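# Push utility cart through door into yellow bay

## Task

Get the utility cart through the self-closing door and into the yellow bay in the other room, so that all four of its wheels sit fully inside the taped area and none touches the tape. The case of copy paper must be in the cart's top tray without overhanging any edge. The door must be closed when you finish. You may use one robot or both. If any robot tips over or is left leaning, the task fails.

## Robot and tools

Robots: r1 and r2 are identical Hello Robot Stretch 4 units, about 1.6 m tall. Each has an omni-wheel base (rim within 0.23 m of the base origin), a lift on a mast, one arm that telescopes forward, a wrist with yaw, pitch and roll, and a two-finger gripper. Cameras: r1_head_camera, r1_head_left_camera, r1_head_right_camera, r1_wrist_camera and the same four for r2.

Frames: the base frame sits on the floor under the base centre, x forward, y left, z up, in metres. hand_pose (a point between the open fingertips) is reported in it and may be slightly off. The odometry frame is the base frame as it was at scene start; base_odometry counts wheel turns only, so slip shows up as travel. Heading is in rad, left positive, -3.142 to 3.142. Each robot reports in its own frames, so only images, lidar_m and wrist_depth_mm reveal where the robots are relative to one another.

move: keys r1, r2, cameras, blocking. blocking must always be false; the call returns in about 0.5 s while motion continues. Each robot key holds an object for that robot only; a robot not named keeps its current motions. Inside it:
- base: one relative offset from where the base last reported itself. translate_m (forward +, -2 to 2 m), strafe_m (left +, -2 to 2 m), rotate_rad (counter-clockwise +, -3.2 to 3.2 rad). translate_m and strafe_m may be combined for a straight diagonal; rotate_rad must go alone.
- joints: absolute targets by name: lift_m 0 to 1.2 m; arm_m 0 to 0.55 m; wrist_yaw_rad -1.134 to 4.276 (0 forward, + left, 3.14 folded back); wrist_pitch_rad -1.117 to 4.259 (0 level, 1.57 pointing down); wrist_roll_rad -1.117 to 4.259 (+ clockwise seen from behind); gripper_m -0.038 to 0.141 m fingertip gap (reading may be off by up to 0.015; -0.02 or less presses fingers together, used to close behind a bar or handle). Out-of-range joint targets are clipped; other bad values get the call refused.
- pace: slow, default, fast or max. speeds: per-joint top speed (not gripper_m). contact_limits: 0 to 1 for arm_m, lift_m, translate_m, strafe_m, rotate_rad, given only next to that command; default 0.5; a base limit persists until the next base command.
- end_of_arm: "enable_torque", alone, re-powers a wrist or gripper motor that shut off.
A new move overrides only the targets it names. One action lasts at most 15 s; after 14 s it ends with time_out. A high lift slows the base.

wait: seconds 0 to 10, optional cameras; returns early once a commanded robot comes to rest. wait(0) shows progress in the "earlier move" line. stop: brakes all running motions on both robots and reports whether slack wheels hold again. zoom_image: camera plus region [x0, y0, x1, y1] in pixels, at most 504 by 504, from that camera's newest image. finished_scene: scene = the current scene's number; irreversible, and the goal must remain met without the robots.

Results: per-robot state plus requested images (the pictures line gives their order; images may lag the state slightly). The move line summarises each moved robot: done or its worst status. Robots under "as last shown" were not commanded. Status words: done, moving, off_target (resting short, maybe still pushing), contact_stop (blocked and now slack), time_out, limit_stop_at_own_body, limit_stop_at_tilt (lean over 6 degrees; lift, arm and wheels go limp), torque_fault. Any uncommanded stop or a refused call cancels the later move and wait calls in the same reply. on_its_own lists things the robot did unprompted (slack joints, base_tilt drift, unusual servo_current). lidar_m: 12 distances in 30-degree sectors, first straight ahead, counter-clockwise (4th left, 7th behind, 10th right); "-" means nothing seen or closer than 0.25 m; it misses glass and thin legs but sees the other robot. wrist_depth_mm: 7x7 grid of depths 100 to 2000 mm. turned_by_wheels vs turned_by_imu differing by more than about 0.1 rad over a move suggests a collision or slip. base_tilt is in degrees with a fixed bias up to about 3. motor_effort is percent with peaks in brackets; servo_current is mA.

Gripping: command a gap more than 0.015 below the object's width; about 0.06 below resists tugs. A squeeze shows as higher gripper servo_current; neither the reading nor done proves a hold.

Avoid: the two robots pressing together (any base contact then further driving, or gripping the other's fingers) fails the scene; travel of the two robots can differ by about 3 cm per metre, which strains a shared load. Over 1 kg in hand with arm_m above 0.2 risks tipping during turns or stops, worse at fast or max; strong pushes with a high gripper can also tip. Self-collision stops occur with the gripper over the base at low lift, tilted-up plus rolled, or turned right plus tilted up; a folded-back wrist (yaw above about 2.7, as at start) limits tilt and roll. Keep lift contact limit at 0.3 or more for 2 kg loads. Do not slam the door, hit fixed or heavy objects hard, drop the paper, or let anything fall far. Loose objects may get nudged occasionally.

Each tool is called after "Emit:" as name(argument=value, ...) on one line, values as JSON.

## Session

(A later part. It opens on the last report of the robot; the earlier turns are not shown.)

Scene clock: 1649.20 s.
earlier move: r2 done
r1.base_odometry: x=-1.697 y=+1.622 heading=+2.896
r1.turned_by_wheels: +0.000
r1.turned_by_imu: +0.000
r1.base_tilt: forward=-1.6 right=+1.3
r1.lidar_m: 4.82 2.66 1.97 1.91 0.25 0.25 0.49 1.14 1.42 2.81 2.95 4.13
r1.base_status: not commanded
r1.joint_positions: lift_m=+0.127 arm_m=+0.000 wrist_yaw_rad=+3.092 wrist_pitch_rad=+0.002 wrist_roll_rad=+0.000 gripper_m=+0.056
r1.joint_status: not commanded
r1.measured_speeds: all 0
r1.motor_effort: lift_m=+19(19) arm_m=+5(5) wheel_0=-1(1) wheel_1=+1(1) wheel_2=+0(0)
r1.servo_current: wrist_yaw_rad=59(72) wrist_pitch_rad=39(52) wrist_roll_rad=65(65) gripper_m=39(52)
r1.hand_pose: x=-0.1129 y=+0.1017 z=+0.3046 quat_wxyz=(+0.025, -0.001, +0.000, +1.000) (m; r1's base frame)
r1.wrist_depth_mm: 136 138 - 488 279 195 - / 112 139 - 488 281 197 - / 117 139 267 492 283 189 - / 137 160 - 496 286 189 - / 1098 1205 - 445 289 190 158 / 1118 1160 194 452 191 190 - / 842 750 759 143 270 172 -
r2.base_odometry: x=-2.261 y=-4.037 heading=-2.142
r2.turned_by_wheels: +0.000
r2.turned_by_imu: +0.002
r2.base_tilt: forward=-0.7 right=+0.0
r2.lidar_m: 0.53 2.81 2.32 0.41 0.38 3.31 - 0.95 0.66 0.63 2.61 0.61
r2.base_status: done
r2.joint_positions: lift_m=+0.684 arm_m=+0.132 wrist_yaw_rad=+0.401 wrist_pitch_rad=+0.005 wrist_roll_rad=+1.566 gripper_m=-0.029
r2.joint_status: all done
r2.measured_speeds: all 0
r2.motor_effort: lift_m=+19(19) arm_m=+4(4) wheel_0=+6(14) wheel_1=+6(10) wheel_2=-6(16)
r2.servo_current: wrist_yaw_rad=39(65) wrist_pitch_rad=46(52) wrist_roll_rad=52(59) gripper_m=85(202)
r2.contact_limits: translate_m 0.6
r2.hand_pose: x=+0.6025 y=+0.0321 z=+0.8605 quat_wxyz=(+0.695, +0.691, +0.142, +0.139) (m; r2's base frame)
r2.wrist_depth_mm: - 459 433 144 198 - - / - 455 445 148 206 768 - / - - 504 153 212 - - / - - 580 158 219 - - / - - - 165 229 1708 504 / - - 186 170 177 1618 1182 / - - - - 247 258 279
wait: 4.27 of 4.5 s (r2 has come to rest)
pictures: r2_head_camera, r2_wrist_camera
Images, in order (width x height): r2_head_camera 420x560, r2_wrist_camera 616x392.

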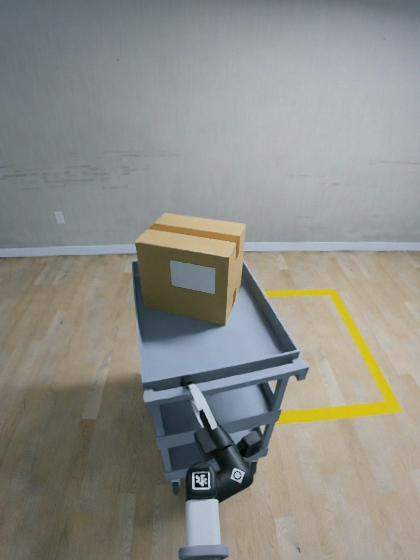

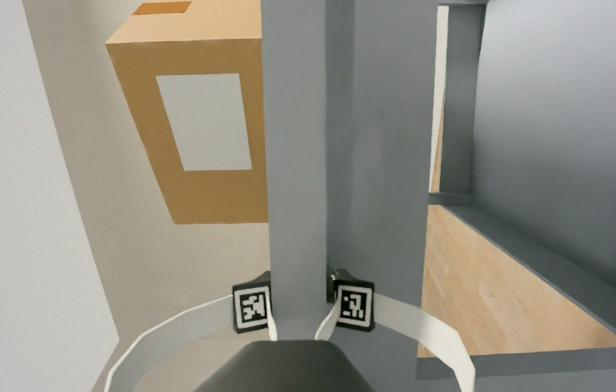

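Emit:
move(r2={"base":{"translate_m":0.3},"pace":"slow","contact_limits":{"translate_m":0.6}}, cameras=[], blocking=false)

Emit:
wait(seconds=4.5, cameras=[])

Emit:
move(r2={"base":{"strafe_m":0.18},"pace":"slow","contact_limits":{"strafe_m":0.6}}, cameras=[], blocking=false)

Emit:
wait(seconds=3, cameras=["r2_wrist_camera","r2_head_camera"])

Scene clock: 1667.93 s.
move: r2 moving
r1: as last shown
r1.turned_by_imu: -0.001
r1.lidar_m: 4.81 2.66 1.98 1.91 0.25 0.25 0.53 1.13 1.45 2.81 2.95 4.13
r1.motor_effort: lift_m=+19(19) arm_m=+5(5) wheel_0=+0(1) wheel_1=+1(1) wheel_2=+0(0)
r1.servo_current: wrist_yaw_rad=39(65) wrist_pitch_rad=46(46) wrist_roll_rad=59(59) gripper_m=46(46)
r1.wrist_depth_mm: 136 138 - 480 279 195 - / 113 139 - 488 282 196 - / 117 139 266 488 285 189 - / 137 160 - 496 286 189 - / 1138 1205 - 445 286 190 158 / 1118 1160 193 452 191 190 - / 842 750 750 143 268 172 -
r2.base_odometry: x=-2.268 y=-4.048 heading=-2.141
r2.turned_by_wheels: +0.000
r2.turned_by_imu: +0.003
r2.base_tilt: forward=-0.7 right=+0.1
r2.lidar_m: 0.52 2.77 2.34 0.55 0.39 3.38 - 0.95 0.63 0.65 2.63 0.60
r2.base_status: translate_m moving
r2.joint_positions: lift_m=+0.684 arm_m=+0.132 wrist_yaw_rad=+0.401 wrist_pitch_rad=+0.005 wrist_roll_rad=+1.566 gripper_m=-0.029
r2.joint_status: not commanded
r2.measured_speeds: translate_m=+0.048 strafe_m=+0.000 rotate_rad=-0.001 lift_m=+0.000 arm_m=+0.000 wrist_yaw_rad=+0.000 wrist_pitch_rad=+0.000 wrist_roll_rad=+0.000
r2.motor_effort: lift_m=+19(19) arm_m=+4(4) wheel_0=+9(10) wheel_1=+6(8) wheel_2=-12(12)
r2.servo_current: wrist_yaw_rad=46(52) wrist_pitch_rad=39(46) wrist_roll_rad=52(52) gripper_m=85(91)
r2.contact_limits: translate_m 0.6
r2.hand_pose: x=+0.6025 y=+0.0321 z=+0.8605 quat_wxyz=(+0.695, +0.691, +0.142, +0.139) (m; r2's base frame)
r2.wrist_depth_mm: - 433 427 142 197 - - / - 452 445 147 204 768 - / - - 504 152 212 - - / - - 574 158 219 - - / - - - 164 228 1708 504 / - - 186 170 176 1618 1205 / - - - - 247 260 279
pictures: none
No camera images: "cameras" was empty.

Scene clock: 1671.70 s.
earlier move: r2 done
r1.base_odometry: x=-1.697 y=+1.622 heading=+2.896
r1.turned_by_wheels: +0.000
r1.turned_by_imu: +0.000
r1.base_tilt: forward=-1.6 right=+1.3
r1.lidar_m: 4.82 2.68 2.00 1.91 0.25 0.25 0.52 1.35 1.45 2.82 2.97 4.13
r1.base_status: not commanded
r1.joint_positions: lift_m=+0.127 arm_m=+0.000 wrist_yaw_rad=+3.092 wrist_pitch_rad=+0.002 wrist_roll_rad=+0.000 gripper_m=+0.056
r1.joint_status: not commanded
r1.measured_speeds: all 0
r1.motor_effort: lift_m=+19(19) arm_m=+5(5) wheel_0=+0(1) wheel_1=+1(1) wheel_2=+0(0)
r1.servo_current: wrist_yaw_rad=52(78) wrist_pitch_rad=39(52) wrist_roll_rad=52(72) gripper_m=39(52)
r1.hand_pose: x=-0.1129 y=+0.1017 z=+0.3046 quat_wxyz=(+0.025, -0.001, +0.000, +1.000) (m; r1's base frame)
r1.wrist_depth_mm: 136 138 - 480 279 196 - / 113 139 - 488 282 196 - / 117 139 265 492 283 189 - / 137 162 - 492 283 190 - / 1661 1464 - 445 286 189 158 / 1182 1182 194 452 191 190 - / 842 750 759 143 267 173 -
r2.base_odometry: x=-2.423 y=-4.290 heading=-2.142
r2.turned_by_wheels: +0.000
r2.turned_by_imu: +0.001
r2.base_tilt: forward=-0.7 right=+0.1
r2.lidar_m: 0.54 2.47 2.31 1.65 0.61 0.55 1.51 0.87 0.75 1.66 2.60 0.57
r2.base_status: done
r2.joint_positions: lift_m=+0.684 arm_m=+0.132 wrist_yaw_rad=+0.401 wrist_pitch_rad=+0.005 wrist_roll_rad=+1.566 gripper_m=-0.029
r2.joint_status: not commanded
r2.measured_speeds: all 0
r2.motor_effort: lift_m=+19(19) arm_m=+4(4) wheel_0=+4(11) wheel_1=+3(8) wheel_2=-6(12)
r2.servo_current: wrist_yaw_rad=46(65) wrist_pitch_rad=52(52) wrist_roll_rad=46(65) gripper_m=85(98)
r2.contact_limits: translate_m 0.6
r2.hand_pose: x=+0.6025 y=+0.0321 z=+0.8605 quat_wxyz=(+0.695, +0.691, +0.142, +0.139) (m; r2's base frame)
r2.wrist_depth_mm: - 392 392 125 179 - - / - 449 452 129 189 - - / - - 530 140 202 - - / - - - 148 213 - - / - - - 156 226 1708 488 / - - 186 167 177 1576 1182 / - - - - 260 273 274
wait: 3.77 of 4.5 s (r2 has come to rest)
pictures: none
No camera images: "cameras" was empty.

Scene clock: 1672.20 s.
move: r2 moving
r1: as last shown
r1.lidar_m: 4.80 2.65 1.97 1.92 0.25 0.25 0.50 1.34 1.44 2.82 2.94 4.15
r1.motor_effort: lift_m=+19(20) arm_m=+5(5) wheel_0=-1(1) wheel_1=+1(1) wheel_2=+0(0)
r1.servo_current: wrist_yaw_rad=65(65) wrist_pitch_rad=46(52) wrist_roll_rad=46(52) gripper_m=39(46)
r1.wrist_depth_mm: 136 138 - 480 282 195 - / 112 138 - 484 281 196 - / 116 139 266 492 283 189 - / 137 162 - 500 285 189 - / 1661 1464 - 445 287 190 158 / 1205 1205 193 452 191 190 - / 842 759 750 143 267 172 -
r2.base_odometry: x=-2.411 y=-4.297 heading=-2.142
r2.turned_by_wheels: -0.001
r2.turned_by_imu: -0.001
r2.base_tilt: forward=-0.7 right=+0.1
r2.lidar_m: 0.53 2.50 2.30 1.62 0.62 0.53 1.58 0.89 0.76 1.65 2.64 0.57
r2.base_status: strafe_m moving
r2.joint_positions: lift_m=+0.684 arm_m=+0.132 wrist_yaw_rad=+0.398 wrist_pitch_rad=+0.005 wrist_roll_rad=+1.566 gripper_m=-0.029
r2.joint_status: not commanded
r2.measured_speeds: translate_m=+0.001 strafe_m=+0.056 rotate_rad=-0.004 lift_m=+0.000 arm_m=+0.000 wrist_yaw_rad=-0.022 wrist_pitch_rad=+0.000 wrist_roll_rad=+0.000
r2.motor_effort: lift_m=+19(19) arm_m=+4(5) wheel_0=-10(11) wheel_1=+8(9) wheel_2=-1(5)
r2.servo_current: wrist_yaw_rad=52(52) wrist_pitch_rad=46(52) wrist_roll_rad=39(52) gripper_m=85(91)
r2.contact_limits: strafe_m 0.6
r2.hand_pose: x=+0.6026 y=+0.0311 z=+0.8605 quat_wxyz=(+0.695, +0.691, +0.141, +0.138) (m; r2's base frame)
r2.wrist_depth_mm: - 392 394 130 181 - - / - 449 452 133 191 - - / - - 530 140 205 - - / - - - 150 216 - - / - - - 158 226 1708 492 / - - 187 168 177 1618 1205 / - - - - 260 270 276
pictures: none
No camera images: "cameras" was empty.

Scene clock: 1674.63 s.
earlier move: r2 done
r1.base_odometry: x=-1.697 y=+1.622 heading=+2.896
r1.turned_by_wheels: +0.000
r1.turned_by_imu: +0.000
r1.base_tilt: forward=-1.6 right=+1.3
r1.lidar_m: 4.82 2.64 1.99 1.91 0.25 0.25 0.53 1.36 1.42 2.79 2.96 4.14
r1.base_status: not commanded
r1.joint_positions: lift_m=+0.127 arm_m=+0.000 wrist_yaw_rad=+3.092 wrist_pitch_rad=+0.002 wrist_roll_rad=+0.000 gripper_m=+0.056
r1.joint_status: not commanded
r1.measured_speeds: all 0
r1.motor_effort: lift_m=+19(20) arm_m=+5(5) wheel_0=-1(1) wheel_1=+1(1) wheel_2=+0(0)
r1.servo_current: wrist_yaw_rad=39(65) wrist_pitch_rad=46(52) wrist_roll_rad=59(65) gripper_m=39(52)
r1.hand_pose: x=-0.1129 y=+0.1017 z=+0.3046 quat_wxyz=(+0.025, -0.001, +0.000, +1.000) (m; r1's base frame)
r1.wrist_depth_mm: 136 138 - 484 279 196 - / 112 139 - 480 283 196 - / 117 139 265 488 283 188 - / 137 161 - 492 285 190 - / 1366 1618 - 445 286 190 158 / 1160 1205 193 449 191 190 - / 842 750 759 143 268 173 -
r2.base_odometry: x=-2.272 y=-4.387 heading=-2.142
r2.turned_by_wheels: +0.000
r2.turned_by_imu: +0.000
r2.base_tilt: forward=-0.7 right=+0.1
r2.lidar_m: 0.53 2.49 2.13 1.65 0.59 0.44 - 1.19 0.92 1.68 2.81 0.52
r2.base_status: done
r2.joint_positions: lift_m=+0.684 arm_m=+0.132 wrist_yaw_rad=+0.395 wrist_pitch_rad=+0.005 wrist_roll_rad=+1.566 gripper_m=-0.029
r2.joint_status: not commanded
r2.measured_speeds: all 0
r2.motor_effort: lift_m=+19(19) arm_m=+4(5) wheel_0=-8(18) wheel_1=+2(9) wheel_2=+0(5)
r2.servo_current: wrist_yaw_rad=46(59) wrist_pitch_rad=46(52) wrist_roll_rad=65(65) gripper_m=91(98)
r2.contact_limits: strafe_m 0.6
r2.hand_pose: x=+0.6027 y=+0.0304 z=+0.8605 quat_wxyz=(+0.695, +0.691, +0.141, +0.137) (m; r2's base frame)
r2.wrist_depth_mm: - 404 404 - 153 - - / - 480 488 106 167 - - / - - - 114 182 - - / - - - 130 202 1576 480 / - - - 143 224 1618 1182 / - - 185 161 179 1397 301 / - - - - 283 1618 1160
wait: 2.43 of 3 s (r2 has come to rest)
pictures: r2_head_camera, r2_wrist_camera
Images, in order (width x height): r2_head_camera 420x560, r2_wrist_camera 616x392.

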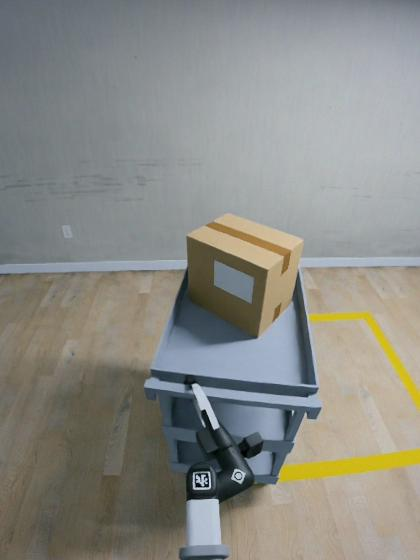

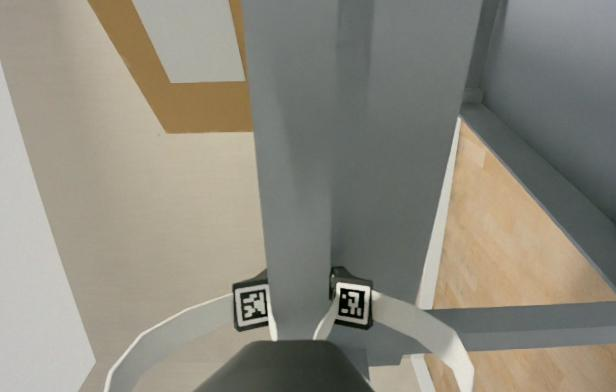

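Emit:
move(r2={"base":{"translate_m":0.32,"strafe_m":-0.15},"pace":"slow","contact_limits":{"translate_m":0.6}}, cameras=[], blocking=false)

Emit:
wait(seconds=5, cameras=["r2_wrist_camera","r2_head_camera"])

Scene clock: 1697.57 s.
move: r2 moving
r1: as last shown
r1.turned_by_imu: -0.001
r1.lidar_m: 4.82 2.64 1.98 1.92 0.25 0.25 0.52 1.32 1.45 2.80 2.96 4.12
r1.motor_effort: lift_m=+19(19) arm_m=+4(5) wheel_0=+0(1) wheel_1=+1(1) wheel_2=+0(0)
r1.servo_current: wrist_yaw_rad=26(59) wrist_pitch_rad=39(52) wrist_roll_rad=52(65) gripper_m=39(46)
r1.wrist_depth_mm: 136 138 - 480 281 195 - / 112 139 - 488 281 196 - / 117 139 266 488 283 188 - / 137 161 - 496 285 189 - / 1397 1576 - 449 286 190 158 / 1182 1205 193 452 191 189 - / 866 750 759 143 267 172 -
r2.base_odometry: x=-2.283 y=-4.394 heading=-2.142
r2.turned_by_wheels: +0.000
r2.turned_by_imu: +0.004
r2.base_tilt: forward=-0.7 right=+0.1
r2.lidar_m: 0.53 2.48 2.14 1.68 0.60 0.46 - 1.15 0.91 1.72 2.79 0.52
r2.base_status: translate_m moving; strafe_m moving
r2.joint_positions: lift_m=+0.684 arm_m=+0.132 wrist_yaw_rad=+0.398 wrist_pitch_rad=+0.005 wrist_roll_rad=+1.566 gripper_m=-0.029
r2.joint_status: not commanded
r2.measured_speeds: translate_m=+0.049 strafe_m=-0.022 rotate_rad=+0.003 lift_m=+0.000 arm_m=+0.000 wrist_yaw_rad=+0.027 wrist_pitch_rad=+0.000 wrist_roll_rad=+0.000
r2.motor_effort: lift_m=+19(19) arm_m=+4(4) wheel_0=+13(13) wheel_1=+7(7) wheel_2=-11(11)
r2.servo_current: wrist_yaw_rad=39(59) wrist_pitch_rad=46(52) wrist_roll_rad=52(59) gripper_m=85(91)
r2.contact_limits: translate_m 0.6
r2.hand_pose: x=+0.6026 y=+0.0313 z=+0.8605 quat_wxyz=(+0.695, +0.691, +0.142, +0.138) (m; r2's base frame)
r2.wrist_depth_mm: - 402 407 - 147 - - / - 469 496 102 161 - - / - - - 108 177 - - / - - - 124 196 1618 492 / - - - 137 221 1576 1205 / - - 186 156 178 1430 301 / - - - - 287 1708 1138
pictures: none
No camera images: "cameras" was empty.

Scene clock: 1701.80 s.
earlier move: r2 done
r1.base_odometry: x=-1.697 y=+1.622 heading=+2.896
r1.turned_by_wheels: +0.000
r1.turned_by_imu: +0.000
r1.base_tilt: forward=-1.6 right=+1.3
r1.lidar_m: 4.82 2.68 1.98 1.93 0.25 0.25 0.51 1.33 1.47 2.81 2.94 4.11
r1.base_status: not commanded
r1.joint_positions: lift_m=+0.127 arm_m=+0.000 wrist_yaw_rad=+3.092 wrist_pitch_rad=+0.002 wrist_roll_rad=+0.000 gripper_m=+0.056
r1.joint_status: not commanded
r1.measured_speeds: all 0
r1.motor_effort: lift_m=+19(19) arm_m=+5(5) wheel_0=-1(1) wheel_1=+1(1) wheel_2=+0(0)
r1.servo_current: wrist_yaw_rad=39(78) wrist_pitch_rad=39(52) wrist_roll_rad=33(65) gripper_m=46(46)
r1.hand_pose: x=-0.1129 y=+0.1017 z=+0.3046 quat_wxyz=(+0.025, -0.001, +0.000, +1.000) (m; r1's base frame)
r1.wrist_depth_mm: 136 138 - 484 281 196 - / 113 139 - 492 282 197 - / 117 140 272 488 283 188 - / 137 160 - 492 283 189 - / 1921 1756 - 449 286 189 158 / 1182 1205 193 449 191 189 - / 842 759 750 143 267 172 -
r2.base_odometry: x=-2.571 y=-4.575 heading=-2.142
r2.turned_by_wheels: +0.000
r2.turned_by_imu: +0.003
r2.base_tilt: forward=-0.7 right=+0.1
r2.lidar_m: 0.51 2.17 2.29 2.18 1.05 0.78 1.76 1.00 1.03 2.53 2.63 0.49
r2.base_status: done
r2.joint_positions: lift_m=+0.684 arm_m=+0.132 wrist_yaw_rad=+0.404 wrist_pitch_rad=+0.005 wrist_roll_rad=+1.566 gripper_m=-0.029
r2.joint_status: not commanded
r2.measured_speeds: all 0
r2.motor_effort: lift_m=+19(19) arm_m=+4(5) wheel_0=+4(16) wheel_1=+5(9) wheel_2=-4(13)
r2.servo_current: wrist_yaw_rad=33(59) wrist_pitch_rad=46(52) wrist_roll_rad=52(65) gripper_m=85(98)
r2.contact_limits: translate_m 0.6
r2.hand_pose: x=+0.6024 y=+0.0329 z=+0.8605 quat_wxyz=(+0.695, +0.691, +0.143, +0.140) (m; r2's base frame)
r2.wrist_depth_mm: - 418 424 - 134 - - / - 508 535 - 148 - - / - - - - 167 - 525 / - - - 105 190 1537 466 / - - - 125 220 1661 1205 / - - 187 148 178 306 306 / - - - - - 1708 1182
wait: 4.23 of 5 s (r2 has come to rest)
pictures: r2_head_camera, r2_wrist_camera
Images, in order (width x height): r2_head_camera 420x560, r2_wrist_camera 616x392.

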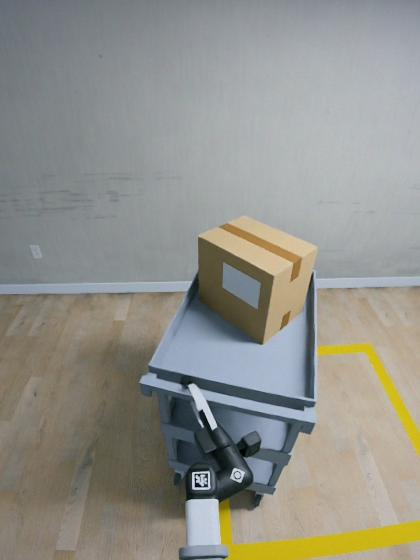

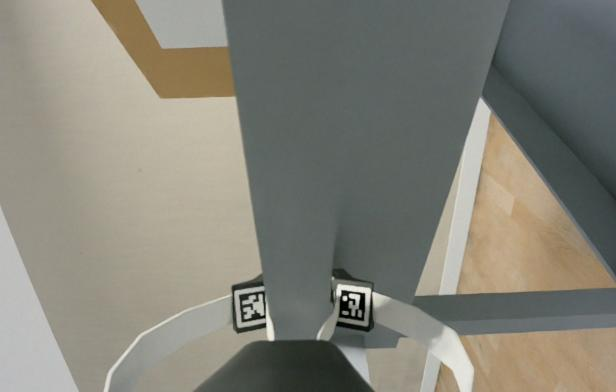

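Emit:
move(r2={"joints":{"gripper_m":0.14}}, cameras=[], blocking=false)

Emit:
wait(seconds=1.6, cameras=[])

Emit:
move(r2={"base":{"translate_m":-0.2}}, cameras=[], blocking=false)

Emit:
wait(seconds=2, cameras=["r2_wrist_camera"])

Emit:
move(r2={"base":{"strafe_m":0.8},"joints":{"wrist_roll_rad":0,"wrist_yaw_rad":0,"lift_m":0.72}}, cameras=[], blocking=false)

Emit:
wait(seconds=5, cameras=["r2_head_camera"])

Scene clock: 1723.23 s.
move: r2 moving
r1: as last shown
r1.turned_by_imu: -0.001
r1.lidar_m: 4.82 2.65 1.96 1.93 0.25 0.25 0.52 1.36 1.47 2.81 2.96 4.13
r1.motor_effort: lift_m=+19(19) arm_m=+5(5) wheel_0=+0(1) wheel_1=+1(1) wheel_2=+0(0)
r1.servo_current: wrist_yaw_rad=39(65) wrist_pitch_rad=39(46) wrist_roll_rad=39(59) gripper_m=46(46)
r1.wrist_depth_mm: 136 138 - 480 282 195 - / 113 139 - 488 281 196 - / 117 139 273 492 285 188 - / 137 160 - 492 285 189 - / 1921 1708 - 445 286 190 158 / 1182 1205 193 452 191 189 - / 854 759 741 143 267 172 -
r2.base_odometry: x=-2.571 y=-4.575 heading=-2.142
r2.turned_by_wheels: +0.000
r2.turned_by_imu: +0.003
r2.base_tilt: forward=-0.7 right=+0.1
r2.lidar_m: 0.49 2.15 2.30 2.16 1.03 0.81 1.77 0.99 1.02 2.54 2.64 0.50
r2.base_status: not commanded
r2.joint_positions: lift_m=+0.684 arm_m=+0.132 wrist_yaw_rad=+0.403 wrist_pitch_rad=+0.005 wrist_roll_rad=+1.566 gripper_m=-0.003
r2.joint_status: gripper_m moving
r2.measured_speeds: translate_m=+0.000 strafe_m=+0.000 rotate_rad=+0.000 lift_m=+0.000 arm_m=+0.000 wrist_yaw_rad=-0.008 wrist_pitch_rad=+0.000 wrist_roll_rad=+0.001
r2.motor_effort: lift_m=+19(19) arm_m=+4(4) wheel_0=+4(5) wheel_1=+5(5) wheel_2=-4(4)
r2.servo_current: wrist_yaw_rad=46(59) wrist_pitch_rad=46(52) wrist_roll_rad=33(52) gripper_m=98(98)
r2.contact_limits: translate_m 0.6
r2.hand_pose: x=+0.6024 y=+0.0327 z=+0.8605 quat_wxyz=(+0.695, +0.691, +0.143, +0.140) (m; r2's base frame)
r2.wrist_depth_mm: - 418 424 - 139 - - / - 504 530 - 152 - - / - - - - 175 1499 508 / - - - 111 193 1576 469 / - - - 129 225 1576 1205 / - - 189 154 185 309 309 / - - - - - 1708 1182
pictures: none
No camera images: "cameras" was empty.

Scene clock: 1724.83 s.
earlier move: r2 moving
r1.base_odometry: x=-1.697 y=+1.622 heading=+2.896
r1.turned_by_wheels: +0.000
r1.turned_by_imu: +0.000
r1.base_tilt: forward=-1.6 right=+1.2
r1.lidar_m: 4.83 2.66 1.97 1.91 0.25 0.25 0.53 1.34 1.45 2.80 2.92 4.14
r1.base_status: not commanded
r1.joint_positions: lift_m=+0.127 arm_m=+0.000 wrist_yaw_rad=+3.092 wrist_pitch_rad=+0.002 wrist_roll_rad=+0.000 gripper_m=+0.056
r1.joint_status: not commanded
r1.measured_speeds: all 0
r1.motor_effort: lift_m=+19(19) arm_m=+5(5) wheel_0=-1(1) wheel_1=+1(1) wheel_2=+0(0)
r1.servo_current: wrist_yaw_rad=39(72) wrist_pitch_rad=39(46) wrist_roll_rad=39(65) gripper_m=39(46)
r1.hand_pose: x=-0.1129 y=+0.1017 z=+0.3046 quat_wxyz=(+0.025, -0.001, +0.000, +1.000) (m; r1's base frame)
r1.wrist_depth_mm: 136 138 - 480 282 195 - / 113 139 - 484 282 196 - / 117 139 272 488 283 189 - / 137 160 - 496 285 189 - / 1983 1756 - 449 286 189 158 / 1182 1205 194 445 190 190 - / 842 750 759 143 268 173 -
r2.base_odometry: x=-2.571 y=-4.575 heading=-2.142
r2.turned_by_wheels: +0.000
r2.turned_by_imu: +0.000
r2.base_tilt: forward=-0.7 right=+0.0
r2.lidar_m: 0.52 2.15 2.29 2.17 1.06 0.79 1.74 1.01 1.05 2.54 2.64 0.51
r2.base_status: not commanded
r2.joint_positions: lift_m=+0.684 arm_m=+0.132 wrist_yaw_rad=+0.401 wrist_pitch_rad=+0.005 wrist_roll_rad=+1.566 gripper_m=+0.139
r2.joint_status: gripper_m moving
r2.measured_speeds: all 0
r2.motor_effort: lift_m=+19(19) arm_m=+4(4) wheel_0=+3(5) wheel_1=+4(5) wheel_2=-3(4)
r2.servo_current: wrist_yaw_rad=46(65) wrist_pitch_rad=46(52) wrist_roll_rad=46(59) gripper_m=52(124)
r2.contact_limits: translate_m 0.6
r2.hand_pose: x=+0.6025 y=+0.0322 z=+0.8605 quat_wxyz=(+0.695, +0.691, +0.143, +0.139) (m; r2's base frame)
r2.wrist_depth_mm: - 430 433 - 144 - - / - - 544 - 161 - - / - - - 108 180 1499 504 / - - - 124 206 1576 469 / - - - 144 237 1618 1205 / - - - 164 213 309 317 / - - - - - 1863 1182
wait: 1.60 s; no rest
pictures: none
No camera images: "cameras" was empty.

Scene clock: 1725.33 s.
earlier move: r2 done
move: r2 moving
r1: as last shown
r1.base_tilt: forward=-1.6 right=+1.3
r1.lidar_m: 4.81 2.66 1.98 1.92 0.25 0.25 0.50 1.35 1.44 2.81 2.93 4.13
r1.motor_effort: lift_m=+19(19) arm_m=+5(5) wheel_0=+0(1) wheel_1=+1(1) wheel_2=+0(0)
r1.servo_current: wrist_yaw_rad=59(65) wrist_pitch_rad=46(46) wrist_roll_rad=65(65) gripper_m=46(46)
r1.wrist_depth_mm: 136 138 - 484 279 196 - / 112 139 - 488 281 197 - / 117 139 272 492 285 188 - / 137 160 - 492 286 190 - / 1983 1708 - 445 286 189 158 / 1182 1229 193 452 191 190 - / 831 741 750 143 268 172 -
r2.base_odometry: x=-2.554 y=-4.549 heading=-2.142
r2.turned_by_wheels: +0.000
r2.turned_by_imu: +0.000
r2.base_tilt: forward=-0.6 right=+0.1
r2.lidar_m: 0.53 2.20 2.28 2.17 1.01 0.79 1.74 0.99 0.98 2.55 2.67 0.51
r2.base_status: translate_m moving
r2.joint_positions: lift_m=+0.684 arm_m=+0.132 wrist_yaw_rad=+0.401 wrist_pitch_rad=+0.005 wrist_roll_rad=+1.566 gripper_m=+0.140
r2.joint_status: all done
r2.measured_speeds: translate_m=-0.119 strafe_m=+0.000 rotate_rad=-0.002 lift_m=+0.000 arm_m=+0.000 wrist_yaw_rad=+0.000 wrist_pitch_rad=+0.000 wrist_roll_rad=+0.000
r2.motor_effort: lift_m=+19(19) arm_m=+4(4) wheel_0=-3(7) wheel_1=-6(9) wheel_2=+12(12)
r2.servo_current: wrist_yaw_rad=52(52) wrist_pitch_rad=46(46) wrist_roll_rad=39(78) gripper_m=52(78)
r2.hand_pose: x=+0.6025 y=+0.0322 z=+0.8605 quat_wxyz=(+0.695, +0.691, +0.143, +0.139) (m; r2's base frame)
r2.wrist_depth_mm: - 455 455 108 168 - - / - - 549 122 186 - - / - - - 138 209 1576 517 / - - - 160 238 1708 466 / - - - 187 285 1618 1205 / - - - 208 307 334 1118 / - - - - - 1808 1205
pictures: none
No camera images: "cameras" was empty.

Scene clock: 1726.90 s.
earlier move: r2 done
r1.base_odometry: x=-1.697 y=+1.622 heading=+2.896
r1.turned_by_wheels: +0.000
r1.turned_by_imu: +0.000
r1.base_tilt: forward=-1.6 right=+1.3
r1.lidar_m: 4.82 2.67 1.96 1.92 0.25 0.25 0.53 1.35 1.45 2.81 2.95 4.13
r1.base_status: not commanded
r1.joint_positions: lift_m=+0.127 arm_m=+0.000 wrist_yaw_rad=+3.092 wrist_pitch_rad=+0.002 wrist_roll_rad=+0.000 gripper_m=+0.056
r1.joint_status: not commanded
r1.measured_speeds: all 0
r1.motor_effort: lift_m=+19(19) arm_m=+5(5) wheel_0=+0(1) wheel_1=+1(1) wheel_2=+0(0)
r1.servo_current: wrist_yaw_rad=33(72) wrist_pitch_rad=39(52) wrist_roll_rad=39(65) gripper_m=39(52)
r1.hand_pose: x=-0.1129 y=+0.1017 z=+0.3046 quat_wxyz=(+0.025, -0.001, +0.000, +1.000) (m; r1's base frame)
r1.wrist_depth_mm: 136 138 - 480 278 196 - / 112 139 - 488 282 196 - / 117 139 272 492 283 188 - / 137 160 - 496 285 189 - / 1708 1537 - 442 286 190 158 / 1205 1205 193 449 191 189 - / 842 741 759 143 267 172 -
r2.base_odometry: x=-2.463 y=-4.407 heading=-2.142
r2.turned_by_wheels: +0.000
r2.turned_by_imu: +0.000
r2.base_tilt: forward=-0.7 right=+0.1
r2.lidar_m: 0.68 2.36 2.26 2.10 0.79 0.62 1.61 0.90 0.85 2.18 2.66 0.67
r2.base_status: done
r2.joint_positions: lift_m=+0.684 arm_m=+0.132 wrist_yaw_rad=+0.401 wrist_pitch_rad=+0.005 wrist_roll_rad=+1.566 gripper_m=+0.140
r2.joint_status: all done
r2.measured_speeds: all 0
r2.motor_effort: lift_m=+19(19) arm_m=+4(4) wheel_0=-2(10) wheel_1=-3(9) wheel_2=+1(13)
r2.servo_current: wrist_yaw_rad=46(65) wrist_pitch_rad=39(52) wrist_roll_rad=46(78) gripper_m=52(78)
r2.hand_pose: x=+0.6025 y=+0.0322 z=+0.8605 quat_wxyz=(+0.695, +0.691, +0.143, +0.139) (m; r2's base frame)
r2.wrist_depth_mm: - - 609 317 324 - - / - - 723 351 - - - / - - - 392 - 1921 - / - - - 445 496 496 477 / - - - - - 1618 1205 / - - - - - 1430 1205 / - - - - - 1863 1205
wait: 1.57 of 2 s (r2 has come to rest)
pictures: r2_wrist_camera
Images, in order (width x height): r2_wrist_camera 616x392.

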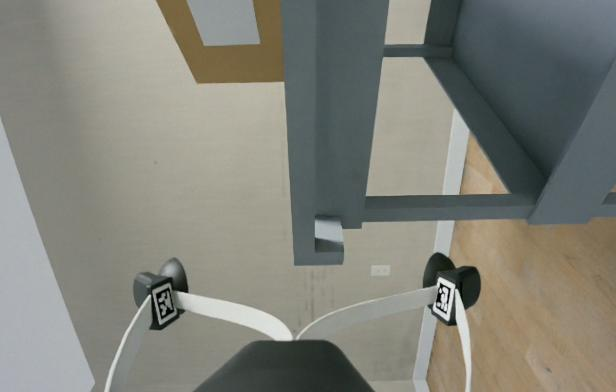

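Scene clock: 1727.40 s.
move: r2 moving
r1: as last shown
r1.lidar_m: 4.81 2.68 1.99 1.91 0.25 0.26 0.51 1.33 1.44 2.80 2.91 4.11
r1.motor_effort: lift_m=+19(19) arm_m=+4(5) wheel_0=+0(1) wheel_1=+1(1) wheel_2=+0(0)
r1.servo_current: wrist_yaw_rad=46(65) wrist_pitch_rad=39(39) wrist_roll_rad=46(65) gripper_m=39(52)
r1.wrist_depth_mm: 136 138 - 484 281 196 - / 113 139 - 480 281 196 - / 117 139 271 488 283 187 - / 137 160 - 500 285 189 - / 1661 1537 - 449 286 190 158 / 1205 1205 194 449 190 190 - / 831 750 759 143 268 173 -
r2.base_odometry: x=-2.433 y=-4.426 heading=-2.142
r2.turned_by_wheels: +0.000
r2.turned_by_imu: +0.000
r2.base_tilt: forward=-0.7 right=+0.1
r2.lidar_m: 0.71 2.36 2.25 2.11 0.77 0.61 1.72 0.95 0.91 2.14 2.69 0.71
r2.base_status: strafe_m moving
r2.joint_positions: lift_m=+0.714 arm_m=+0.132 wrist_yaw_rad=+0.010 wrist_pitch_rad=+0.005 wrist_roll_rad=+0.979 gripper_m=+0.140
r2.joint_status: lift_m moving; wrist_yaw_rad moving; wrist_roll_rad moving
r2.measured_speeds: translate_m=+0.001 strafe_m=+0.140 rotate_rad=-0.003 lift_m=+0.062 arm_m=+0.000 wrist_yaw_rad=-0.321 wrist_pitch_rad=+0.000 wrist_roll_rad=-1.820
r2.motor_effort: lift_m=+22(24) arm_m=+4(4) wheel_0=-14(14) wheel_1=+11(12) wheel_2=+0(2)
r2.servo_current: wrist_yaw_rad=59(111) wrist_pitch_rad=39(46) wrist_roll_rad=104(104) gripper_m=59(59)
r2.hand_pose: x=+0.5921 y=-0.0844 z=+0.8909 quat_wxyz=(+0.883, +0.470, +0.005, +0.003) (m; r2's base frame)
r2.wrist_depth_mm: - - - 699 - 285 1756 / - - - 621 661 342 1618 / - - 741 654 370 370 - / - - - 759 387 946 - / - - - 368 415 - - / - 186 177 384 196 185 - / - - - - - - 433
pictures: none
No camera images: "cameras" was empty.

Scene clock: 1730.90 s.
earlier move: r2 done
r1.base_odometry: x=-1.697 y=+1.622 heading=+2.896
r1.turned_by_wheels: +0.000
r1.turned_by_imu: +0.000
r1.base_tilt: forward=-1.6 right=+1.3
r1.lidar_m: 4.83 2.68 1.99 1.93 0.25 0.26 0.53 1.34 1.46 2.81 2.97 4.10
r1.base_status: not commanded
r1.joint_positions: lift_m=+0.127 arm_m=+0.000 wrist_yaw_rad=+3.092 wrist_pitch_rad=+0.002 wrist_roll_rad=+0.000 gripper_m=+0.056
r1.joint_status: not commanded
r1.measured_speeds: all 0
r1.motor_effort: lift_m=+19(19) arm_m=+5(5) wheel_0=+0(1) wheel_1=+1(1) wheel_2=+0(0)
r1.servo_current: wrist_yaw_rad=59(72) wrist_pitch_rad=39(52) wrist_roll_rad=65(72) gripper_m=39(52)
r1.hand_pose: x=-0.1129 y=+0.1017 z=+0.3046 quat_wxyz=(+0.025, -0.001, +0.000, +1.000) (m; r1's base frame)
r1.wrist_depth_mm: 136 138 - 484 281 196 - / 113 139 - 492 285 197 - / 117 139 272 492 283 188 - / 137 160 - 500 286 190 - / 1921 - - 445 286 190 158 / 1205 1205 193 449 190 190 - / 842 741 750 143 267 172 -
r2.base_odometry: x=-1.790 y=-4.840 heading=-2.142
r2.turned_by_wheels: +0.000
r2.turned_by_imu: +0.001
r2.base_tilt: forward=-0.7 right=+0.0
r2.lidar_m: 2.26 2.00 1.44 1.40 0.79 0.54 0.52 0.53 1.58 2.16 1.04 1.02
r2.base_status: done
r2.joint_positions: lift_m=+0.720 arm_m=+0.132 wrist_yaw_rad=+0.003 wrist_pitch_rad=+0.005 wrist_roll_rad=+0.002 gripper_m=+0.140
r2.joint_status: all done
r2.measured_speeds: all 0
r2.motor_effort: lift_m=+20(24) arm_m=+4(5) wheel_0=-1(15) wheel_1=+1(12) wheel_2=+0(2)
r2.servo_current: wrist_yaw_rad=33(111) wrist_pitch_rad=46(59) wrist_roll_rad=52(111) gripper_m=52(65)
r2.hand_pose: x=+0.5915 y=-0.0866 z=+0.8964 quat_wxyz=(+1.000, +0.001, +0.003, +0.001) (m; r2's base frame)
r2.wrist_depth_mm: - - - - - - - / - - - - - - - / - - - - - - - / - - - - - - - / - - - - - - - / - 202 176 157 188 182 - / 1863 1756 1808 - - 1708 -
wait: 3.50 of 5 s (r2 has come to rest)
pictures: r2_head_camera
Images, in order (width x height): r2_head_camera 420x560.

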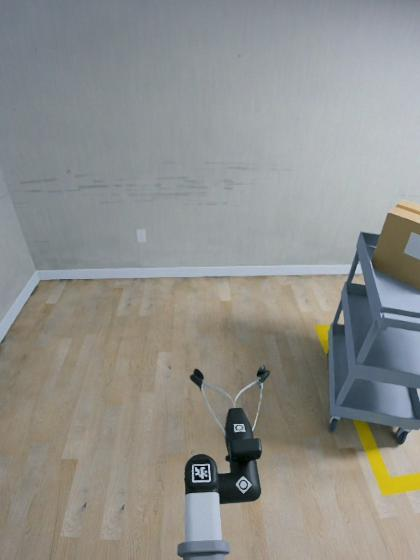

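Emit:
move(r2={"base":{"translate_m":1.14}}, cameras=[], blocking=false)

Emit:
wait(seconds=7, cameras=["r2_head_right_camera"])

Emit:
move(r2={"base":{"rotate_rad":-1.571},"joints":{"lift_m":0.67},"pace":"slow"}, cameras=[], blocking=false)

Emit:
wait(seconds=5, cameras=["r2_head_camera","r2_wrist_camera"])

Scene clock: 1742.43 s.
move: r2 moving
r1: as last shown
r1.turned_by_imu: -0.001
r1.lidar_m: 4.81 2.66 2.00 1.92 0.25 0.27 0.51 1.35 1.46 2.81 2.94 4.12
r1.servo_current: wrist_yaw_rad=59(65) wrist_pitch_rad=46(46) wrist_roll_rad=33(59) gripper_m=39(46)
r1.wrist_depth_mm: 136 138 - 484 281 195 - / 112 139 - 480 281 196 - / 117 140 272 492 283 187 - / 137 160 - 496 285 189 - / 1756 - - 449 286 189 158 / 1205 1182 193 449 191 190 - / 854 741 759 143 267 172 -
r2.base_odometry: x=-1.807 y=-4.866 heading=-2.142
r2.turned_by_wheels: +0.000
r2.turned_by_imu: +0.002
r2.base_tilt: forward=-0.6 right=+0.1
r2.lidar_m: 2.24 2.03 1.45 1.41 0.81 0.59 0.56 0.57 1.57 2.27 1.05 1.01
r2.base_status: translate_m moving
r2.joint_positions: lift_m=+0.720 arm_m=+0.132 wrist_yaw_rad=+0.003 wrist_pitch_rad=+0.005 wrist_roll_rad=+0.002 gripper_m=+0.140
r2.joint_status: not commanded
r2.measured_speeds: translate_m=+0.120 strafe_m=+0.000 rotate_rad=+0.002 lift_m=+0.000 arm_m=+0.000 wrist_yaw_rad=+0.000 wrist_pitch_rad=+0.000 wrist_roll_rad=+0.000
r2.motor_effort: lift_m=+20(20) arm_m=+4(4) wheel_0=+7(9) wheel_1=+7(8) wheel_2=-12(13)
r2.servo_current: wrist_yaw_rad=59(65) wrist_pitch_rad=46(46) wrist_roll_rad=39(52) gripper_m=46(59)
r2.hand_pose: x=+0.5915 y=-0.0866 z=+0.8964 quat_wxyz=(+1.000, +0.001, +0.003, +0.001) (m; r2's base frame)
r2.wrist_depth_mm: - - - - - - - / - - - - - - - / - - - - - - - / - - - - - - - / - - - - - - - / - 187 176 157 188 182 - / 1921 1863 1708 - - 1756 -
pictures: none
No camera images: "cameras" was empty.

Scene clock: 1747.23 s.
earlier move: r2 done
r1.base_odometry: x=-1.697 y=+1.622 heading=+2.896
r1.turned_by_wheels: +0.000
r1.turned_by_imu: +0.000
r1.base_tilt: forward=-1.6 right=+1.3
r1.lidar_m: 4.82 2.65 2.00 1.91 0.25 0.25 0.53 1.34 1.45 2.81 2.96 4.14
r1.base_status: not commanded
r1.joint_positions: lift_m=+0.127 arm_m=+0.000 wrist_yaw_rad=+3.092 wrist_pitch_rad=+0.002 wrist_roll_rad=+0.000 gripper_m=+0.056
r1.joint_status: not commanded
r1.measured_speeds: all 0
r1.motor_effort: lift_m=+19(19) arm_m=+5(5) wheel_0=-1(1) wheel_1=+1(1) wheel_2=+0(0)
r1.servo_current: wrist_yaw_rad=33(72) wrist_pitch_rad=33(52) wrist_roll_rad=39(72) gripper_m=39(52)
r1.hand_pose: x=-0.1129 y=+0.1017 z=+0.3046 quat_wxyz=(+0.025, -0.001, +0.000, +1.000) (m; r1's base frame)
r1.wrist_depth_mm: 136 138 - 484 279 196 - / 113 139 - 488 282 197 - / 116 139 272 492 283 189 - / 137 160 - 492 286 190 - / 1921 - - 439 285 190 158 / 1182 1182 193 445 191 190 - / 854 750 750 143 266 172 -
r2.base_odometry: x=-2.406 y=-5.798 heading=-2.142
r2.turned_by_wheels: +0.000
r2.turned_by_imu: +0.001
r2.base_tilt: forward=-0.7 right=+0.1
r2.lidar_m: 1.12 1.18 1.48 1.35 1.47 1.74 1.65 2.23 0.70 0.70 0.85 1.20
r2.base_status: done
r2.joint_positions: lift_m=+0.720 arm_m=+0.132 wrist_yaw_rad=+0.003 wrist_pitch_rad=+0.005 wrist_roll_rad=+0.002 gripper_m=+0.140
r2.joint_status: not commanded
r2.measured_speeds: all 0
r2.motor_effort: lift_m=+20(21) arm_m=+4(5) wheel_0=+2(12) wheel_1=+3(9) wheel_2=-3(14)
r2.servo_current: wrist_yaw_rad=46(65) wrist_pitch_rad=52(52) wrist_roll_rad=46(65) gripper_m=52(59)
r2.hand_pose: x=+0.5915 y=-0.0866 z=+0.8964 quat_wxyz=(+1.000, +0.001, +0.003, +0.001) (m; r2's base frame)
r2.wrist_depth_mm: - - - - - - - / - - - - - - - / - - - - - - - / - - - - - - - / - - - - - - - / - 187 177 157 188 182 - / - - - - - - -
wait: 4.80 of 7 s (r2 has come to rest)
pictures: r2_head_right_camera
Images, in order (width x height): r2_head_right_camera 420x672.

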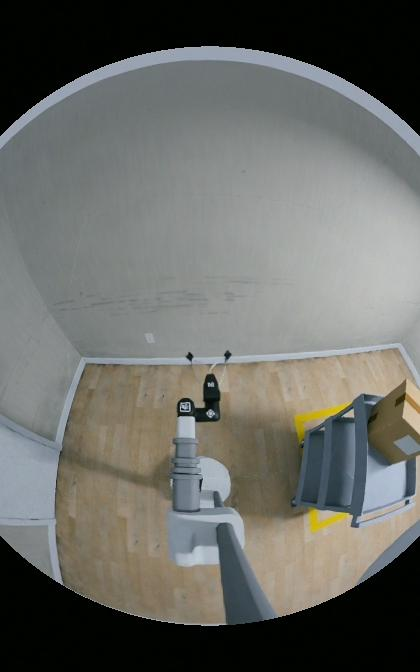

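Scene clock: 1747.73 s.
move: r2 moving
r1: as last shown
r1.lidar_m: 4.82 2.64 1.99 1.93 0.25 0.25 0.53 1.36 1.45 2.81 2.96 4.13
r1.motor_effort: lift_m=+19(19) arm_m=+4(5) wheel_0=+0(1) wheel_1=+1(1) wheel_2=+0(0)
r1.servo_current: wrist_yaw_rad=33(65) wrist_pitch_rad=52(52) wrist_roll_rad=20(59) gripper_m=46(46)
r1.wrist_depth_mm: 136 138 - 480 281 195 - / 113 139 - 492 281 196 - / 117 140 270 488 283 188 - / 137 160 - 496 285 189 - / 1921 - - 449 287 189 158 / 1182 1182 193 449 190 190 - / 842 741 759 143 267 172 -
r2.base_odometry: x=-2.406 y=-5.798 heading=-2.267
r2.turned_by_wheels: -0.125
r2.turned_by_imu: -0.121
r2.base_tilt: forward=-0.7 right=+0.1
r2.lidar_m: 1.12 1.16 1.48 1.37 1.40 1.82 1.64 1.70 0.71 0.69 0.80 1.24
r2.base_status: rotate_rad moving
r2.joint_positions: lift_m=+0.695 arm_m=+0.132 wrist_yaw_rad=+0.003 wrist_pitch_rad=+0.005 wrist_roll_rad=+0.002 gripper_m=+0.140
r2.joint_status: lift_m moving
r2.measured_speeds: translate_m=-0.001 strafe_m=+0.000 rotate_rad=-0.484 lift_m=-0.097 arm_m=+0.000 wrist_yaw_rad=+0.000 wrist_pitch_rad=+0.000 wrist_roll_rad=+0.000
r2.motor_effort: lift_m=+12(21) arm_m=+4(4) wheel_0=+7(10) wheel_1=+9(9) wheel_2=+8(9)
r2.servo_current: wrist_yaw_rad=39(52) wrist_pitch_rad=52(52) wrist_roll_rad=46(59) gripper_m=52(59)
r2.hand_pose: x=+0.5915 y=-0.0866 z=+0.8717 quat_wxyz=(+1.000, +0.001, +0.003, +0.001) (m; r2's base frame)
r2.wrist_depth_mm: - - - - - - - / - - - - - - - / - - - - - - - / - - - - - - - / - - - - - - - / - 186 176 157 187 182 - / - - - - - - -
pictures: none
No camera images: "cameras" was empty.

Scene clock: 1750.10 s.
earlier move: r2 done
r1.base_odometry: x=-1.697 y=+1.622 heading=+2.896
r1.turned_by_wheels: +0.000
r1.turned_by_imu: +0.000
r1.base_tilt: forward=-1.6 right=+1.3
r1.lidar_m: 4.81 2.68 1.95 1.93 0.25 0.25 0.54 1.33 1.45 2.81 2.94 4.14
r1.base_status: not commanded
r1.joint_positions: lift_m=+0.127 arm_m=+0.000 wrist_yaw_rad=+3.092 wrist_pitch_rad=+0.002 wrist_roll_rad=+0.000 gripper_m=+0.056
r1.joint_status: not commanded
r1.measured_speeds: all 0
r1.motor_effort: lift_m=+19(19) arm_m=+4(5) wheel_0=+0(1) wheel_1=+1(1) wheel_2=+0(0)
r1.servo_current: wrist_yaw_rad=59(72) wrist_pitch_rad=39(52) wrist_roll_rad=52(65) gripper_m=39(52)
r1.hand_pose: x=-0.1129 y=+0.1017 z=+0.3046 quat_wxyz=(+0.025, -0.001, +0.000, +1.000) (m; r1's base frame)
r1.wrist_depth_mm: 136 138 - 480 279 195 - / 112 138 - 484 283 196 - / 117 139 273 488 282 189 - / 137 159 - 496 286 190 - / 1983 - - 445 286 190 158 / 1205 1229 194 449 191 190 - / 831 741 741 143 267 172 -
r2.base_odometry: x=-2.406 y=-5.799 heading=+2.571
r2.turned_by_wheels: -1.445
r2.turned_by_imu: -1.406
r2.base_tilt: forward=-0.7 right=+0.1
r2.lidar_m: 0.72 0.86 1.19 1.14 1.18 1.48 1.37 1.43 1.74 1.64 2.23 0.71
r2.base_status: done
r2.joint_positions: lift_m=+0.670 arm_m=+0.132 wrist_yaw_rad=+0.003 wrist_pitch_rad=+0.005 wrist_roll_rad=+0.002 gripper_m=+0.140
r2.joint_status: all done
r2.measured_speeds: all 0
r2.motor_effort: lift_m=+14(21) arm_m=+4(4) wheel_0=+4(10) wheel_1=+3(9) wheel_2=+6(9)
r2.servo_current: wrist_yaw_rad=33(59) wrist_pitch_rad=46(52) wrist_roll_rad=46(59) gripper_m=59(59)
r2.hand_pose: x=+0.5915 y=-0.0866 z=+0.8469 quat_wxyz=(+1.000, +0.001, +0.003, +0.001) (m; r2's base frame)
r2.wrist_depth_mm: - - - - - - - / - - 473 574 - - - / - - 473 564 - - - / - 597 466 554 - - - / 492 442 397 362 330 301 289 / - - 196 351 327 205 293 / - 1808 842 - - 699 1576
wait: 2.37 of 5 s (r2 has come to rest)
pictures: r2_head_camera, r2_wrist_camera
Images, in order (width x height): r2_head_camera 420x560, r2_wrist_camera 616x392.

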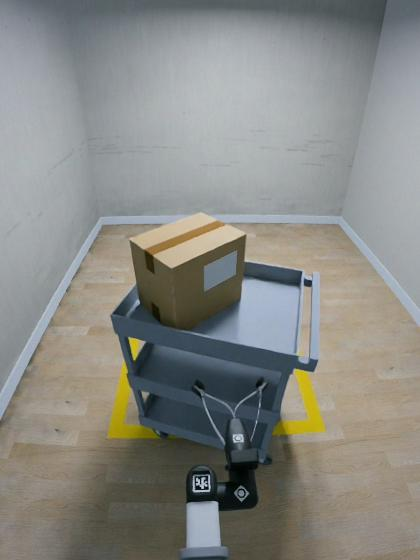

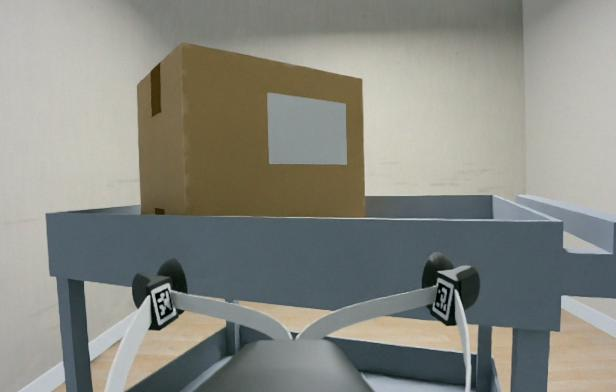

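Emit:
move(blocking=false, r2={"base":{"translate_m":0.4},"pace":"slow"}, cameras=[])

Emit:
wait(seconds=6, cameras=["r2_head_camera","r2_wrist_camera"])

Scene clock: 1768.40 s.
move: r2 moving
r1: as last shown
r1.turned_by_imu: -0.001
r1.lidar_m: 4.82 2.66 1.97 1.91 0.25 0.25 0.54 1.31 1.44 2.81 2.94 4.13
r1.motor_effort: lift_m=+19(19) arm_m=+5(5) wheel_0=-1(1) wheel_1=+1(1) wheel_2=+0(0)
r1.servo_current: wrist_yaw_rad=65(65) wrist_pitch_rad=46(46) wrist_roll_rad=39(52) gripper_m=39(46)
r1.wrist_depth_mm: 136 138 - 477 281 195 - / 113 139 - 492 281 196 - / 117 139 272 484 283 188 - / 137 160 - 496 286 189 - / 1921 - - 445 286 190 158 / 1182 1205 193 449 191 190 - / 831 750 759 143 267 173 -
r2.base_odometry: x=-2.417 y=-5.792 heading=+2.571
r2.turned_by_wheels: +0.000
r2.turned_by_imu: +0.003
r2.base_tilt: forward=-0.7 right=+0.0
r2.lidar_m: 0.68 0.86 1.20 1.13 1.19 1.49 1.39 1.47 1.72 1.66 2.23 0.69
r2.base_status: translate_m moving
r2.joint_positions: lift_m=+0.670 arm_m=+0.132 wrist_yaw_rad=+0.003 wrist_pitch_rad=+0.005 wrist_roll_rad=+0.002 gripper_m=+0.140
r2.joint_status: not commanded
r2.measured_speeds: translate_m=+0.048 strafe_m=+0.000 rotate_rad=+0.002 lift_m=+0.000 arm_m=+0.000 wrist_yaw_rad=+0.000 wrist_pitch_rad=+0.000 wrist_roll_rad=+0.000
r2.motor_effort: lift_m=+14(14) arm_m=+4(4) wheel_0=+7(9) wheel_1=+7(7) wheel_2=-10(10)
r2.servo_current: wrist_yaw_rad=46(52) wrist_pitch_rad=46(52) wrist_roll_rad=52(65) gripper_m=46(52)
r2.hand_pose: x=+0.5915 y=-0.0866 z=+0.8469 quat_wxyz=(+1.000, +0.001, +0.003, +0.001) (m; r2's base frame)
r2.wrist_depth_mm: - - - - - - - / - - 462 549 - - - / - - 466 554 - - - / - 569 455 554 - - - / 480 433 382 353 322 293 281 / - - 196 166 319 287 282 / - 1863 831 - - 699 291
pictures: none
No camera images: "cameras" was empty.

Scene clock: 1773.20 s.
earlier move: r2 done
r1.base_odometry: x=-1.697 y=+1.622 heading=+2.896
r1.turned_by_wheels: +0.000
r1.turned_by_imu: +0.000
r1.base_tilt: forward=-1.6 right=+1.2
r1.lidar_m: 4.82 2.65 1.98 1.93 0.25 0.25 0.53 1.34 1.47 2.81 2.95 4.11
r1.base_status: not commanded
r1.joint_positions: lift_m=+0.127 arm_m=+0.000 wrist_yaw_rad=+3.092 wrist_pitch_rad=+0.002 wrist_roll_rad=+0.000 gripper_m=+0.056
r1.joint_status: not commanded
r1.measured_speeds: all 0
r1.motor_effort: lift_m=+19(19) arm_m=+5(5) wheel_0=+0(1) wheel_1=+1(1) wheel_2=+0(0)
r1.servo_current: wrist_yaw_rad=52(85) wrist_pitch_rad=39(46) wrist_roll_rad=72(72) gripper_m=39(52)
r1.hand_pose: x=-0.1129 y=+0.1017 z=+0.3046 quat_wxyz=(+0.025, -0.001, +0.000, +1.000) (m; r1's base frame)
r1.wrist_depth_mm: 136 138 - 484 279 195 - / 113 139 - 484 281 196 - / 117 139 273 492 283 188 - / 137 160 - 496 287 189 - / 1863 - - 445 286 190 158 / 1182 1205 194 445 191 191 - / 842 741 750 143 267 172 -
r2.base_odometry: x=-2.743 y=-5.583 heading=+2.571
r2.turned_by_wheels: +0.000
r2.turned_by_imu: +0.001
r2.base_tilt: forward=-0.6 right=+0.1
r2.lidar_m: 0.58 0.61 1.19 1.12 1.17 1.63 1.79 1.89 1.72 1.66 2.01 0.65
r2.base_status: done
r2.joint_positions: lift_m=+0.670 arm_m=+0.132 wrist_yaw_rad=-0.002 wrist_pitch_rad=+0.005 wrist_roll_rad=+0.002 gripper_m=+0.140
r2.joint_status: not commanded
r2.measured_speeds: all 0
r2.motor_effort: lift_m=+14(14) arm_m=+4(5) wheel_0=+4(11) wheel_1=+5(8) wheel_2=-6(13)
r2.servo_current: wrist_yaw_rad=52(65) wrist_pitch_rad=39(52) wrist_roll_rad=52(65) gripper_m=46(59)
r2.hand_pose: x=+0.5911 y=-0.0880 z=+0.8469 quat_wxyz=(+1.000, +0.001, +0.003, -0.001) (m; r2's base frame)
r2.wrist_depth_mm: 276 324 - - - - - / 276 325 424 - - - - / 276 327 424 - - - - / 287 325 427 - - - - / 241 243 246 249 251 254 257 / 241 243 247 248 253 255 258 / 243 - - - - 1661 268
wait: 4.80 of 6 s (r2 has come to rest)
pictures: r2_head_camera, r2_wrist_camera
Images, in order (width x height): r2_head_camera 420x560, r2_wrist_camera 616x392.

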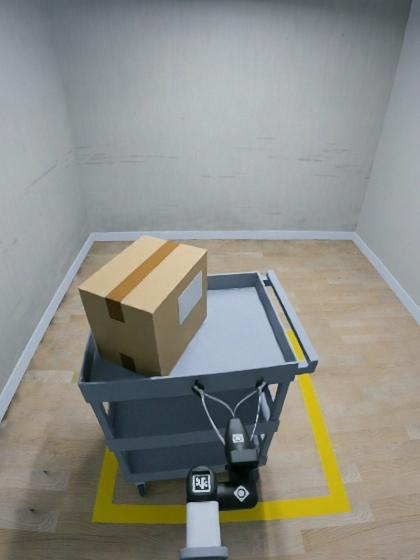

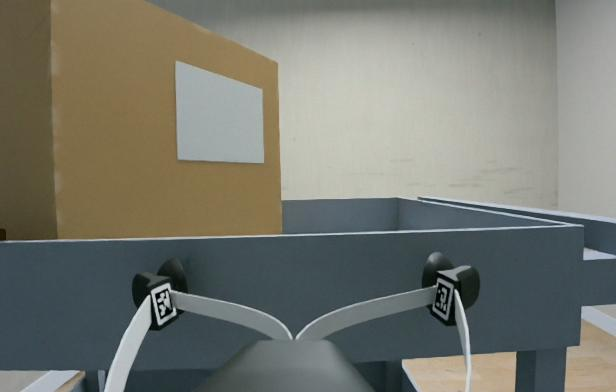

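Emit:
move(blocking=false, r2={"base":{"translate_m":0.22},"pace":"slow"}, cameras=[])

Emit:
wait(seconds=6, cameras=["r2_head_camera","r2_wrist_camera"])

Scene clock: 1782.27 s.
move: r2 moving
r1: as last shown
r1.turned_by_imu: -0.001
r1.base_tilt: forward=-1.6 right=+1.3
r1.lidar_m: 4.83 2.63 1.99 1.92 0.25 0.25 0.54 1.36 1.46 2.79 2.97 4.14
r1.servo_current: wrist_yaw_rad=52(65) wrist_pitch_rad=39(46) wrist_roll_rad=72(72) gripper_m=39(46)
r1.wrist_depth_mm: 136 138 - 484 279 195 - / 112 139 - 488 282 197 - / 117 139 271 496 283 189 - / 137 160 - 492 285 189 - / 1983 - - 445 285 190 158 / 1205 1182 194 452 191 190 - / 854 750 759 143 268 172 -
r2.base_odometry: x=-2.753 y=-5.576 heading=+2.572
r2.turned_by_wheels: +0.000
r2.turned_by_imu: +0.002
r2.base_tilt: forward=-0.7 right=+0.1
r2.lidar_m: 0.57 0.59 1.17 1.12 1.17 1.66 1.78 1.87 1.73 1.66 2.00 0.65
r2.base_status: translate_m moving
r2.joint_positions: lift_m=+0.670 arm_m=+0.132 wrist_yaw_rad=-0.002 wrist_pitch_rad=+0.005 wrist_roll_rad=+0.002 gripper_m=+0.140
r2.joint_status: not commanded
r2.measured_speeds: translate_m=+0.049 strafe_m=+0.001 rotate_rad=-0.002 lift_m=+0.000 arm_m=+0.000 wrist_yaw_rad=+0.000 wrist_pitch_rad=+0.000 wrist_roll_rad=+0.000
r2.motor_effort: lift_m=+14(14) arm_m=+4(4) wheel_0=+5(9) wheel_1=+7(8) wheel_2=-10(13)
r2.servo_current: wrist_yaw_rad=52(52) wrist_pitch_rad=52(52) wrist_roll_rad=46(59) gripper_m=52(52)
r2.hand_pose: x=+0.5911 y=-0.0880 z=+0.8469 quat_wxyz=(+1.000, +0.001, +0.003, -0.001) (m; r2's base frame)
r2.wrist_depth_mm: 270 327 - - - - - / 277 329 430 - - - - / 277 329 433 - - - - / 278 329 436 - - - - / 238 241 246 248 254 258 262 / 238 239 246 249 255 260 265 / 239 - - - - 1576 273
pictures: none
No camera images: "cameras" was empty.

Scene clock: 1785.23 s.
earlier move: r2 done
r1.base_odometry: x=-1.697 y=+1.622 heading=+2.896
r1.turned_by_wheels: +0.000
r1.turned_by_imu: +0.000
r1.base_tilt: forward=-1.6 right=+1.3
r1.lidar_m: 4.80 2.67 1.99 1.92 0.25 0.25 0.50 1.36 1.47 2.79 2.95 4.16
r1.base_status: not commanded
r1.joint_positions: lift_m=+0.127 arm_m=+0.000 wrist_yaw_rad=+3.092 wrist_pitch_rad=+0.002 wrist_roll_rad=+0.000 gripper_m=+0.056
r1.joint_status: not commanded
r1.measured_speeds: all 0
r1.motor_effort: lift_m=+19(19) arm_m=+5(5) wheel_0=+0(1) wheel_1=+1(1) wheel_2=+0(0)
r1.servo_current: wrist_yaw_rad=46(72) wrist_pitch_rad=39(46) wrist_roll_rad=52(72) gripper_m=39(52)
r1.hand_pose: x=-0.1129 y=+0.1017 z=+0.3046 quat_wxyz=(+0.025, -0.001, +0.000, +1.000) (m; r1's base frame)
r1.wrist_depth_mm: 136 138 - 480 279 195 - / 113 139 - 488 281 196 - / 117 139 266 488 283 189 - / 137 160 - 496 286 190 - / 1921 - - 449 287 190 158 / 1182 1205 194 449 191 190 - / 854 741 750 143 268 172 -
r2.base_odometry: x=-2.928 y=-5.464 heading=+2.572
r2.turned_by_wheels: +0.000
r2.turned_by_imu: +0.001
r2.base_tilt: forward=-0.7 right=+0.1
r2.lidar_m: 0.54 0.53 1.18 1.12 1.16 1.64 2.01 2.12 1.74 1.66 1.90 0.73
r2.base_status: done
r2.joint_positions: lift_m=+0.670 arm_m=+0.132 wrist_yaw_rad=-0.002 wrist_pitch_rad=+0.005 wrist_roll_rad=+0.002 gripper_m=+0.140
r2.joint_status: not commanded
r2.measured_speeds: all 0
r2.motor_effort: lift_m=+14(14) arm_m=+4(4) wheel_0=+4(11) wheel_1=+5(9) wheel_2=-5(13)
r2.servo_current: wrist_yaw_rad=39(59) wrist_pitch_rad=46(52) wrist_roll_rad=46(59) gripper_m=46(59)
r2.hand_pose: x=+0.5911 y=-0.0880 z=+0.8469 quat_wxyz=(+1.000, +0.001, +0.003, -0.001) (m; r2's base frame)
r2.wrist_depth_mm: 273 366 - - - - - / 273 368 - - - - - / 274 368 - - - - - / 276 370 - - - - - / 225 241 260 282 310 351 - / 220 228 255 277 300 204 - / 218 231 - - 1863 364 1756
wait: 2.97 of 6 s (r2 has come to rest)
pictures: r2_head_camera, r2_wrist_camera
Images, in order (width x height): r2_head_camera 420x560, r2_wrist_camera 616x392.

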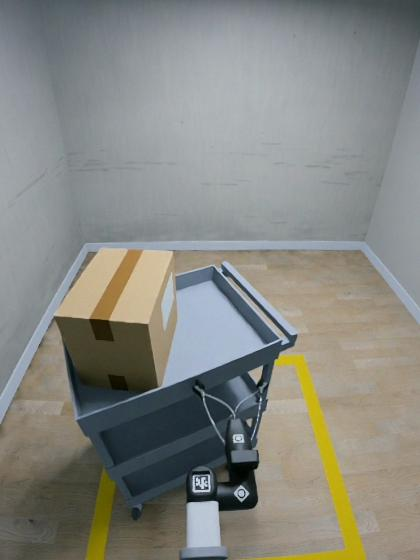

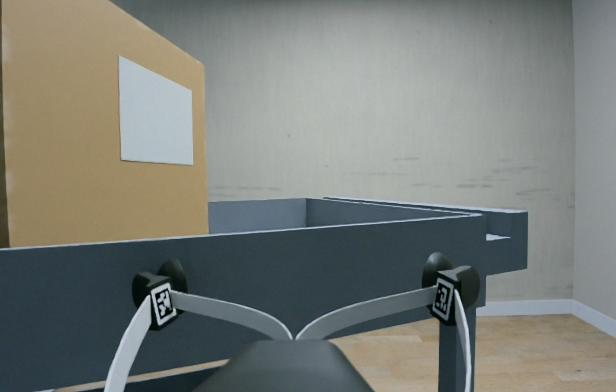

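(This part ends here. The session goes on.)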